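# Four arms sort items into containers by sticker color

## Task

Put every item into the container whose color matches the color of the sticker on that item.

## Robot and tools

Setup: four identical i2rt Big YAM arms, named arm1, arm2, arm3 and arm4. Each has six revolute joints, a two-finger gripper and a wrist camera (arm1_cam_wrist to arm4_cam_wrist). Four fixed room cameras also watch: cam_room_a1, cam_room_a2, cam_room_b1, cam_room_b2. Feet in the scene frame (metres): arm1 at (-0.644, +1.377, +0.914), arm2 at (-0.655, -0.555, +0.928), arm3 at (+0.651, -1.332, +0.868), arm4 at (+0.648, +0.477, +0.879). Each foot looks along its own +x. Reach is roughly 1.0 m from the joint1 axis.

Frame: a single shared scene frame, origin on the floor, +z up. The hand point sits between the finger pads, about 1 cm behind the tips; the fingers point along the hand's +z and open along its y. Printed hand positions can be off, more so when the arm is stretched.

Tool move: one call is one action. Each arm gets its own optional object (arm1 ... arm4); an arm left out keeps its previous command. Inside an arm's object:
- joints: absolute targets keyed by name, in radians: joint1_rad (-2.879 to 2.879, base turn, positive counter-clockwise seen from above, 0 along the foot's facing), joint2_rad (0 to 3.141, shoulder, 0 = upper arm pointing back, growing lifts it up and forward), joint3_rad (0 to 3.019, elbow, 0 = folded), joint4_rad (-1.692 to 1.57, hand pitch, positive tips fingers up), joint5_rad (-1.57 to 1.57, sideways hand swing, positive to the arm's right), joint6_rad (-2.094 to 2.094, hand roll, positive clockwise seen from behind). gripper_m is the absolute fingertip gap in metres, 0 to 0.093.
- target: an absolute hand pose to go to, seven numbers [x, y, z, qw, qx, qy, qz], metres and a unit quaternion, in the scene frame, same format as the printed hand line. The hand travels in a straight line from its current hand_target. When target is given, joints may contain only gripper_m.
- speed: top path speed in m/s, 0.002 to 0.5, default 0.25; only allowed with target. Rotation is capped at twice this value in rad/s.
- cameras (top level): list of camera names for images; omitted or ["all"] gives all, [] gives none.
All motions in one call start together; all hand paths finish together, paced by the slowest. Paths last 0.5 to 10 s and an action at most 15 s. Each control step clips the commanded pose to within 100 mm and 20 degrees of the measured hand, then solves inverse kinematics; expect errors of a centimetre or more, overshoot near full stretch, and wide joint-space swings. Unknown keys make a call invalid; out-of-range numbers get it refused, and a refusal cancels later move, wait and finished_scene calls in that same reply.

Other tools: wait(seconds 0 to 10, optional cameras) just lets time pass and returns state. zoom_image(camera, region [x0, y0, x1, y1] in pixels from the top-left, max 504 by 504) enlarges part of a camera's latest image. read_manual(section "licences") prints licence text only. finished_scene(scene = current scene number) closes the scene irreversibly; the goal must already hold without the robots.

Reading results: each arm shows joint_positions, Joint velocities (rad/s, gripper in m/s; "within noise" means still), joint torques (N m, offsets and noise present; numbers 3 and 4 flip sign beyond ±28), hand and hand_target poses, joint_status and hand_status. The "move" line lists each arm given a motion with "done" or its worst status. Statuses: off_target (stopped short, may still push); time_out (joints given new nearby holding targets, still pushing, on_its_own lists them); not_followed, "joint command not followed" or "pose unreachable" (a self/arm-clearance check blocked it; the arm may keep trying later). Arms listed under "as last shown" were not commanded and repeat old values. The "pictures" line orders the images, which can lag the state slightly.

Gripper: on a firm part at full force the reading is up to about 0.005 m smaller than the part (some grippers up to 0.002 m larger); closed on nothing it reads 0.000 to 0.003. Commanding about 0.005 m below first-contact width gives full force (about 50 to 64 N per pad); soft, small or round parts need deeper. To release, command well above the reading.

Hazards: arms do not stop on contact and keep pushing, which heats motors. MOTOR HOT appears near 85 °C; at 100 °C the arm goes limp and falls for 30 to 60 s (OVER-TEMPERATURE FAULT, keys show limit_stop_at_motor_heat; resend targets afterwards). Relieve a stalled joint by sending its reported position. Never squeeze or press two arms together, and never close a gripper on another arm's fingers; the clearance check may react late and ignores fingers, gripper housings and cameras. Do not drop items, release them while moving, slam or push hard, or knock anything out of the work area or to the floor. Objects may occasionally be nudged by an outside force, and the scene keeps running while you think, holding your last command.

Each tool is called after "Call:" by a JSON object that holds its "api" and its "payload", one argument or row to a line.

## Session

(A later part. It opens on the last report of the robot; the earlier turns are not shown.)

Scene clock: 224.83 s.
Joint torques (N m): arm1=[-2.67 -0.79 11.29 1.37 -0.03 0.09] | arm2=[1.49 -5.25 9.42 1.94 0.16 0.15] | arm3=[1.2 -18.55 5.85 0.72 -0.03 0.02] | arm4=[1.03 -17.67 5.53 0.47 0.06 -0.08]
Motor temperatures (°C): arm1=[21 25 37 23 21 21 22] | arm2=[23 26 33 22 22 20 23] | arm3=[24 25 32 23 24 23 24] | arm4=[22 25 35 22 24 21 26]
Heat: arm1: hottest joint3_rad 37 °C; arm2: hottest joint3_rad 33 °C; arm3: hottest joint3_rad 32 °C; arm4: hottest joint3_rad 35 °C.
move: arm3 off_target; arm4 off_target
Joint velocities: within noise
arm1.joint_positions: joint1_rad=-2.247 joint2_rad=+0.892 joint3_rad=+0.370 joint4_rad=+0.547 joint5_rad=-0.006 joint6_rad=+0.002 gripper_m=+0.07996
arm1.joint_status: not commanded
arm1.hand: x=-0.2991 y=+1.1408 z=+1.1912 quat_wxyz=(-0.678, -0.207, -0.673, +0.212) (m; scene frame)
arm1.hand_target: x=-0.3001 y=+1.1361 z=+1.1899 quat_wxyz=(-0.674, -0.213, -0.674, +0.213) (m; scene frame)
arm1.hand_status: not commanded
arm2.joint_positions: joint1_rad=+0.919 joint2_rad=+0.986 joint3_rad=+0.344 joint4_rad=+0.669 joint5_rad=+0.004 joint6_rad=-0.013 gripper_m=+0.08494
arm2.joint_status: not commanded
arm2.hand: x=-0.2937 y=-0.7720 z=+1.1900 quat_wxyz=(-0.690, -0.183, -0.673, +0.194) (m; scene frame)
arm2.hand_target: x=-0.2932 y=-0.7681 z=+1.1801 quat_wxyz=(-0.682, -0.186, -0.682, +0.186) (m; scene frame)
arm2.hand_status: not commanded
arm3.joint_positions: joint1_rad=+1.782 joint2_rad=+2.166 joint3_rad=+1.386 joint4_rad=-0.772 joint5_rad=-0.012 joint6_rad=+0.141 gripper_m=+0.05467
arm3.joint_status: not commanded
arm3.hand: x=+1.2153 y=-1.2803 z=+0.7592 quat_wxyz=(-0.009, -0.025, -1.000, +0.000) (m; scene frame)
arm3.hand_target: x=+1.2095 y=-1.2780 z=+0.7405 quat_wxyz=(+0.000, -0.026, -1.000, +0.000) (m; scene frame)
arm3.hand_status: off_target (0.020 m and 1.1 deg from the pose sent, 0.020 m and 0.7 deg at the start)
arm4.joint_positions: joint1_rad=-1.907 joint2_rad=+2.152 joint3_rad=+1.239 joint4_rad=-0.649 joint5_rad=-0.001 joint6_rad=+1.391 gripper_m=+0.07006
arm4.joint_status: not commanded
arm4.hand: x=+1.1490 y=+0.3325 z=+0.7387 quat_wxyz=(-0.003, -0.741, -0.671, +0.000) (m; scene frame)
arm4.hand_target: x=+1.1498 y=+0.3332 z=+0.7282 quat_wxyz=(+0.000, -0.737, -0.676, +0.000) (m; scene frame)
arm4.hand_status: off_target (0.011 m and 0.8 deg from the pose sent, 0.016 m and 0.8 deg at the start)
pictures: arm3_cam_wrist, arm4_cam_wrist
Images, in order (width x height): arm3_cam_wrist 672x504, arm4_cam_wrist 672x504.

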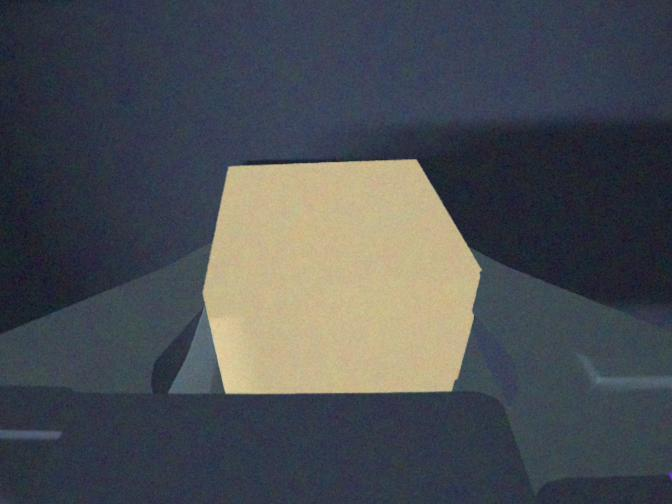

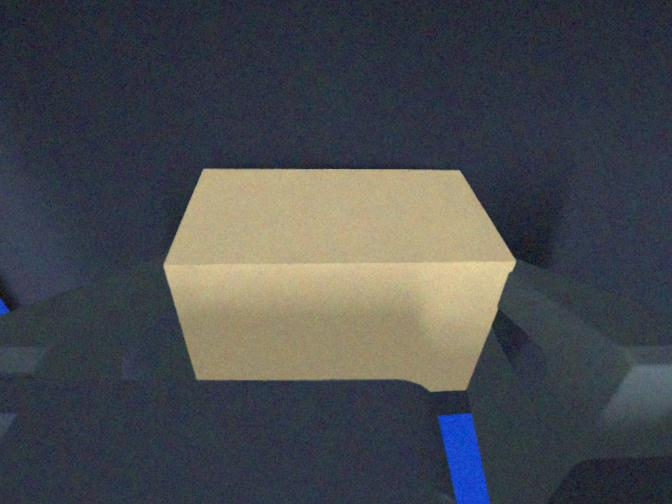

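Call:
{"api": "move", "payload": {
  "arm3": {"joints":{"gripper_m":0.068}},
  "arm4": {"target":[1.15,0.333,0.719,0,0.7373,0.6756,0],"speed":0.06},
  "cameras": ["arm3_cam_wrist","arm4_cam_wrist"]
}}

Scene clock: 228.70 s.
Joint torques (N m): arm1=[-2.49 -1.44 11.18 1.37 -0.02 0.07] | arm2=[1.61 -5.13 9.39 1.92 0.15 0.15] | arm3=[1.32 -20.54 5.71 0.38 -0.02 0.02] | arm4=[1.08 -17.03 5.61 0.36 0.04 -0.05]
Motor temperatures (°C): arm1=[21 25 37 23 21 21 22] | arm2=[23 26 33 22 22 20 23] | arm3=[24 25 32 23 24 23 24] | arm4=[22 25 35 22 24 21 26]
Heat: arm1: hottest joint3_rad 37 °C; arm2: hottest joint3_rad 33 °C; arm3: hottest joint3_rad 32 °C; arm4: hottest joint3_rad 35 °C.
move: arm3 done; arm4 off_target
Joint velocities: within noise
arm1, arm2: as last shown
arm3.joint_positions: joint1_rad=+1.782 joint2_rad=+2.186 joint3_rad=+1.386 joint4_rad=-0.765 joint5_rad=-0.012 joint6_rad=+0.141 gripper_m=+0.06796
arm3.joint_status: all done
arm3.hand: x=+1.2121 y=-1.2807 z=+0.7483 quat_wxyz=(-0.003, -0.025, -1.000, +0.001) (m; scene frame)
arm3.hand_target: x=+1.2094 y=-1.2781 z=+0.7405 quat_wxyz=(+0.000, -0.026, -1.000, +0.000) (m; scene frame)
arm3.hand_status: not commanded
arm4.joint_positions: joint1_rad=-1.907 joint2_rad=+2.157 joint3_rad=+1.239 joint4_rad=-0.633 joint5_rad=+0.000 joint6_rad=+1.391 gripper_m=+0.07006
arm4.joint_status: not commanded
arm4.hand: x=+1.1514 y=+0.3313 z=+0.7365 quat_wxyz=(-0.008, -0.742, -0.671, -0.002) (m; scene frame)
arm4.hand_target: x=+1.1494 y=+0.3331 z=+0.7194 quat_wxyz=(+0.000, -0.737, -0.676, +0.000) (m; scene frame)
arm4.hand_status: off_target (0.018 m and 1.2 deg from the pose sent, 0.020 m and 0.8 deg at the start)
pictures: arm3_cam_wrist, arm4_cam_wrist
Images, in order (width x height): arm3_cam_wrist 672x504, arm4_cam_wrist 672x504.

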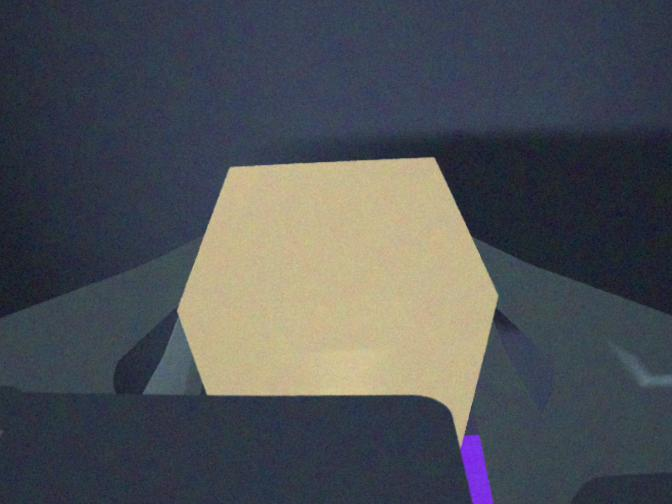

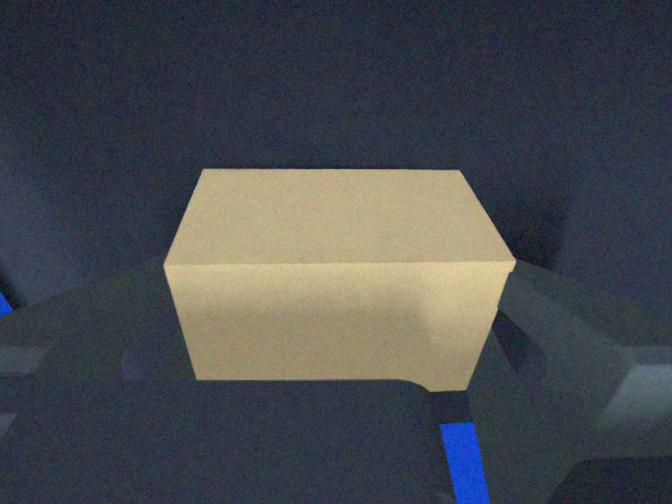

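arm4 now in contact; release, then both lift.

Call:
{"api": "move", "payload": {
  "arm4": {"joints":{"gripper_m":0.085}},
  "arm3": {"joints":{"gripper_m":0.085}},
  "cameras": []
}}

Call:
{"api": "move", "payload": {
  "arm3": {"target":[1.21,-1.278,0.95,0,0.0262,0.9997,0]},
  "arm4": {"target":[1.15,0.333,0.95,0,0.7373,0.6756,0]},
  "cameras": ["arm3_cam_wrist","arm4_cam_wrist","cam_room_a1","cam_room_a2"]
}}

Scene clock: 234.17 s.
Joint torques (N m): arm1=[-2.9 -0.73 11.19 1.46 -0.07 0.09] | arm2=[1.55 -5.19 9.4 1.92 0.15 0.16] | arm3=[1.38 -20.48 5.7 0.4 -0.01 0.01] | arm4=[0.73 -16.67 5.57 0.47 -0.03 -0.06]
Motor temperatures (°C): arm1=[21 25 37 23 21 21 22] | arm2=[23 25 33 22 22 20 23] | arm3=[24 25 31 23 24 23 24] | arm4=[22 24 34 22 24 21 26]
Heat: arm1: hottest joint3_rad 37 °C; arm2: hottest joint3_rad 33 °C; arm3: hottest joint3_rad 31 °C; arm4: hottest joint3_rad 34 °C.
move: arm3 done; arm4 done
Joint velocities: within noise
arm1, arm2: as last shown
arm3.joint_positions: joint1_rad=+1.782 joint2_rad=+2.186 joint3_rad=+1.386 joint4_rad=-0.765 joint5_rad=-0.012 joint6_rad=+0.141 gripper_m=+0.08493
arm3.joint_status: all done
arm3.hand: x=+1.2121 y=-1.2807 z=+0.7483 quat_wxyz=(-0.003, -0.025, -1.000, +0.001) (m; scene frame)
arm3.hand_target: x=+1.2094 y=-1.2781 z=+0.7405 quat_wxyz=(+0.000, -0.026, -1.000, +0.000) (m; scene frame)
arm3.hand_status: not commanded
arm4.joint_positions: joint1_rad=-1.907 joint2_rad=+2.157 joint3_rad=+1.239 joint4_rad=-0.633 joint5_rad=+0.000 joint6_rad=+1.391 gripper_m=+0.08492
arm4.joint_status: all done
arm4.hand: x=+1.1514 y=+0.3313 z=+0.7365 quat_wxyz=(-0.008, -0.742, -0.671, -0.002) (m; scene frame)
arm4.hand_target: x=+1.1494 y=+0.3331 z=+0.7194 quat_wxyz=(+0.000, -0.737, -0.676, +0.000) (m; scene frame)
arm4.hand_status: not commanded
pictures: none
No camera images: "cameras" was empty.

Scene clock: 235.80 s.
Joint torques (N m): arm1=[-2.96 -0.73 11.28 1.52 -0.04 0.11] | arm2=[1.49 -5.19 9.39 1.94 0.15 0.15] | arm3=[1.03 -19.84 11.06 -0.42 -0.01 -0.04] | arm4=[0.56 -18.08 9.51 -0.49 0.05 -0.04]
Motor temperatures (°C): arm1=[21 25 37 23 21 21 22] | arm2=[23 25 33 22 22 20 23] | arm3=[24 26 31 23 24 23 24] | arm4=[22 24 34 22 24 21 26]
Heat: arm1: hottest joint3_rad 37 °C; arm2: hottest joint3_rad 33 °C; arm3: hottest joint3_rad 31 °C; arm4: hottest joint3_rad 34 °C.
move: arm3 off_target; arm4 off_target
Joint velocities: within noise
arm1, arm2: as last shown
arm3.joint_positions: joint1_rad=+1.782 joint2_rad=+1.891 joint3_rad=+1.478 joint4_rad=-1.187 joint5_rad=-0.012 joint6_rad=+0.141 gripper_m=+0.08493
arm3.joint_status: not commanded
arm3.hand: x=+1.1963 y=-1.2795 z=+0.9368 quat_wxyz=(+0.015, -0.026, -1.000, +0.003) (m; scene frame)
arm3.hand_target: x=+1.2095 y=-1.2780 z=+0.9501 quat_wxyz=(+0.000, -0.026, -1.000, +0.000) (m; scene frame)
arm3.hand_status: off_target (0.019 m and 1.7 deg from the pose sent, 0.202 m and 0.4 deg at the start)
arm4.joint_positions: joint1_rad=-1.907 joint2_rad=+1.806 joint3_rad=+1.327 joint4_rad=-1.112 joint5_rad=-0.001 joint6_rad=+1.389 gripper_m=+0.08492
arm4.joint_status: not commanded
arm4.hand: x=+1.1386 y=+0.3364 z=+0.9384 quat_wxyz=(+0.009, -0.741, -0.672, +0.008) (m; scene frame)
arm4.hand_target: x=+1.1496 y=+0.3332 z=+0.9501 quat_wxyz=(+0.000, -0.737, -0.676, +0.000) (m; scene frame)
arm4.hand_status: off_target (0.017 m and 1.5 deg from the pose sent, 0.213 m and 1.2 deg at the start)
pictures: arm3_cam_wrist, arm4_cam_wrist, cam_room_a1, cam_room_a2
Images, in order (width x height): arm3_cam_wrist 672x504, arm4_cam_wrist 672x504, cam_room_a1 672x504, cam_room_a2 672x504.

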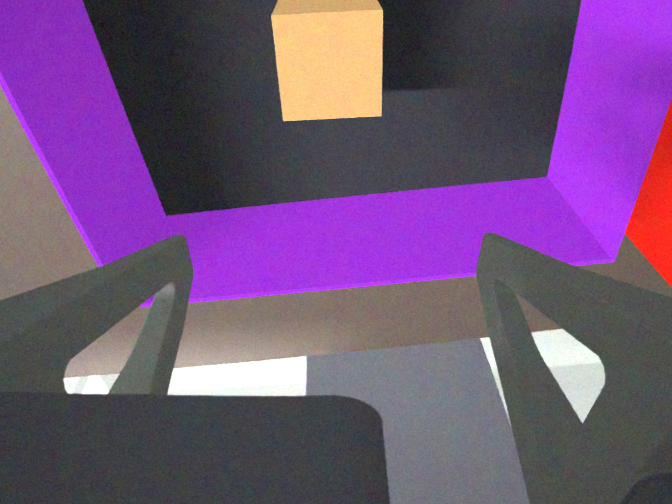

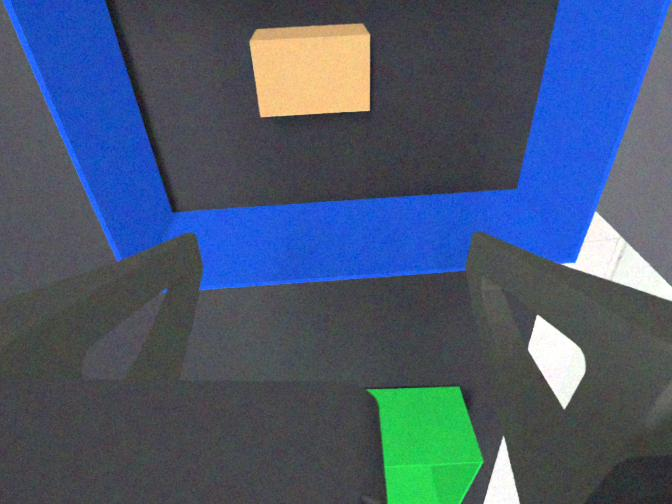

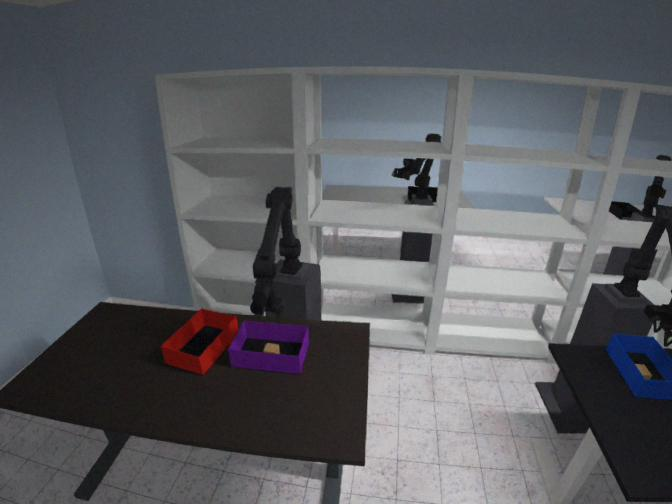

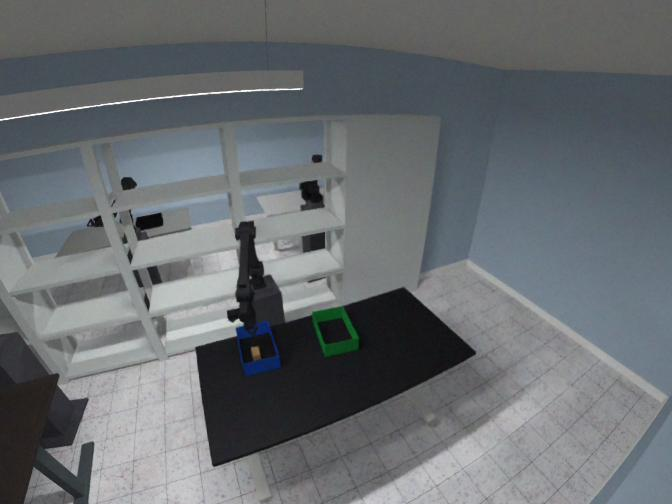

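Call:
{"api": "finished_scene", "payload": {
  "scene": 2
}}

The scene is finished: the task was done.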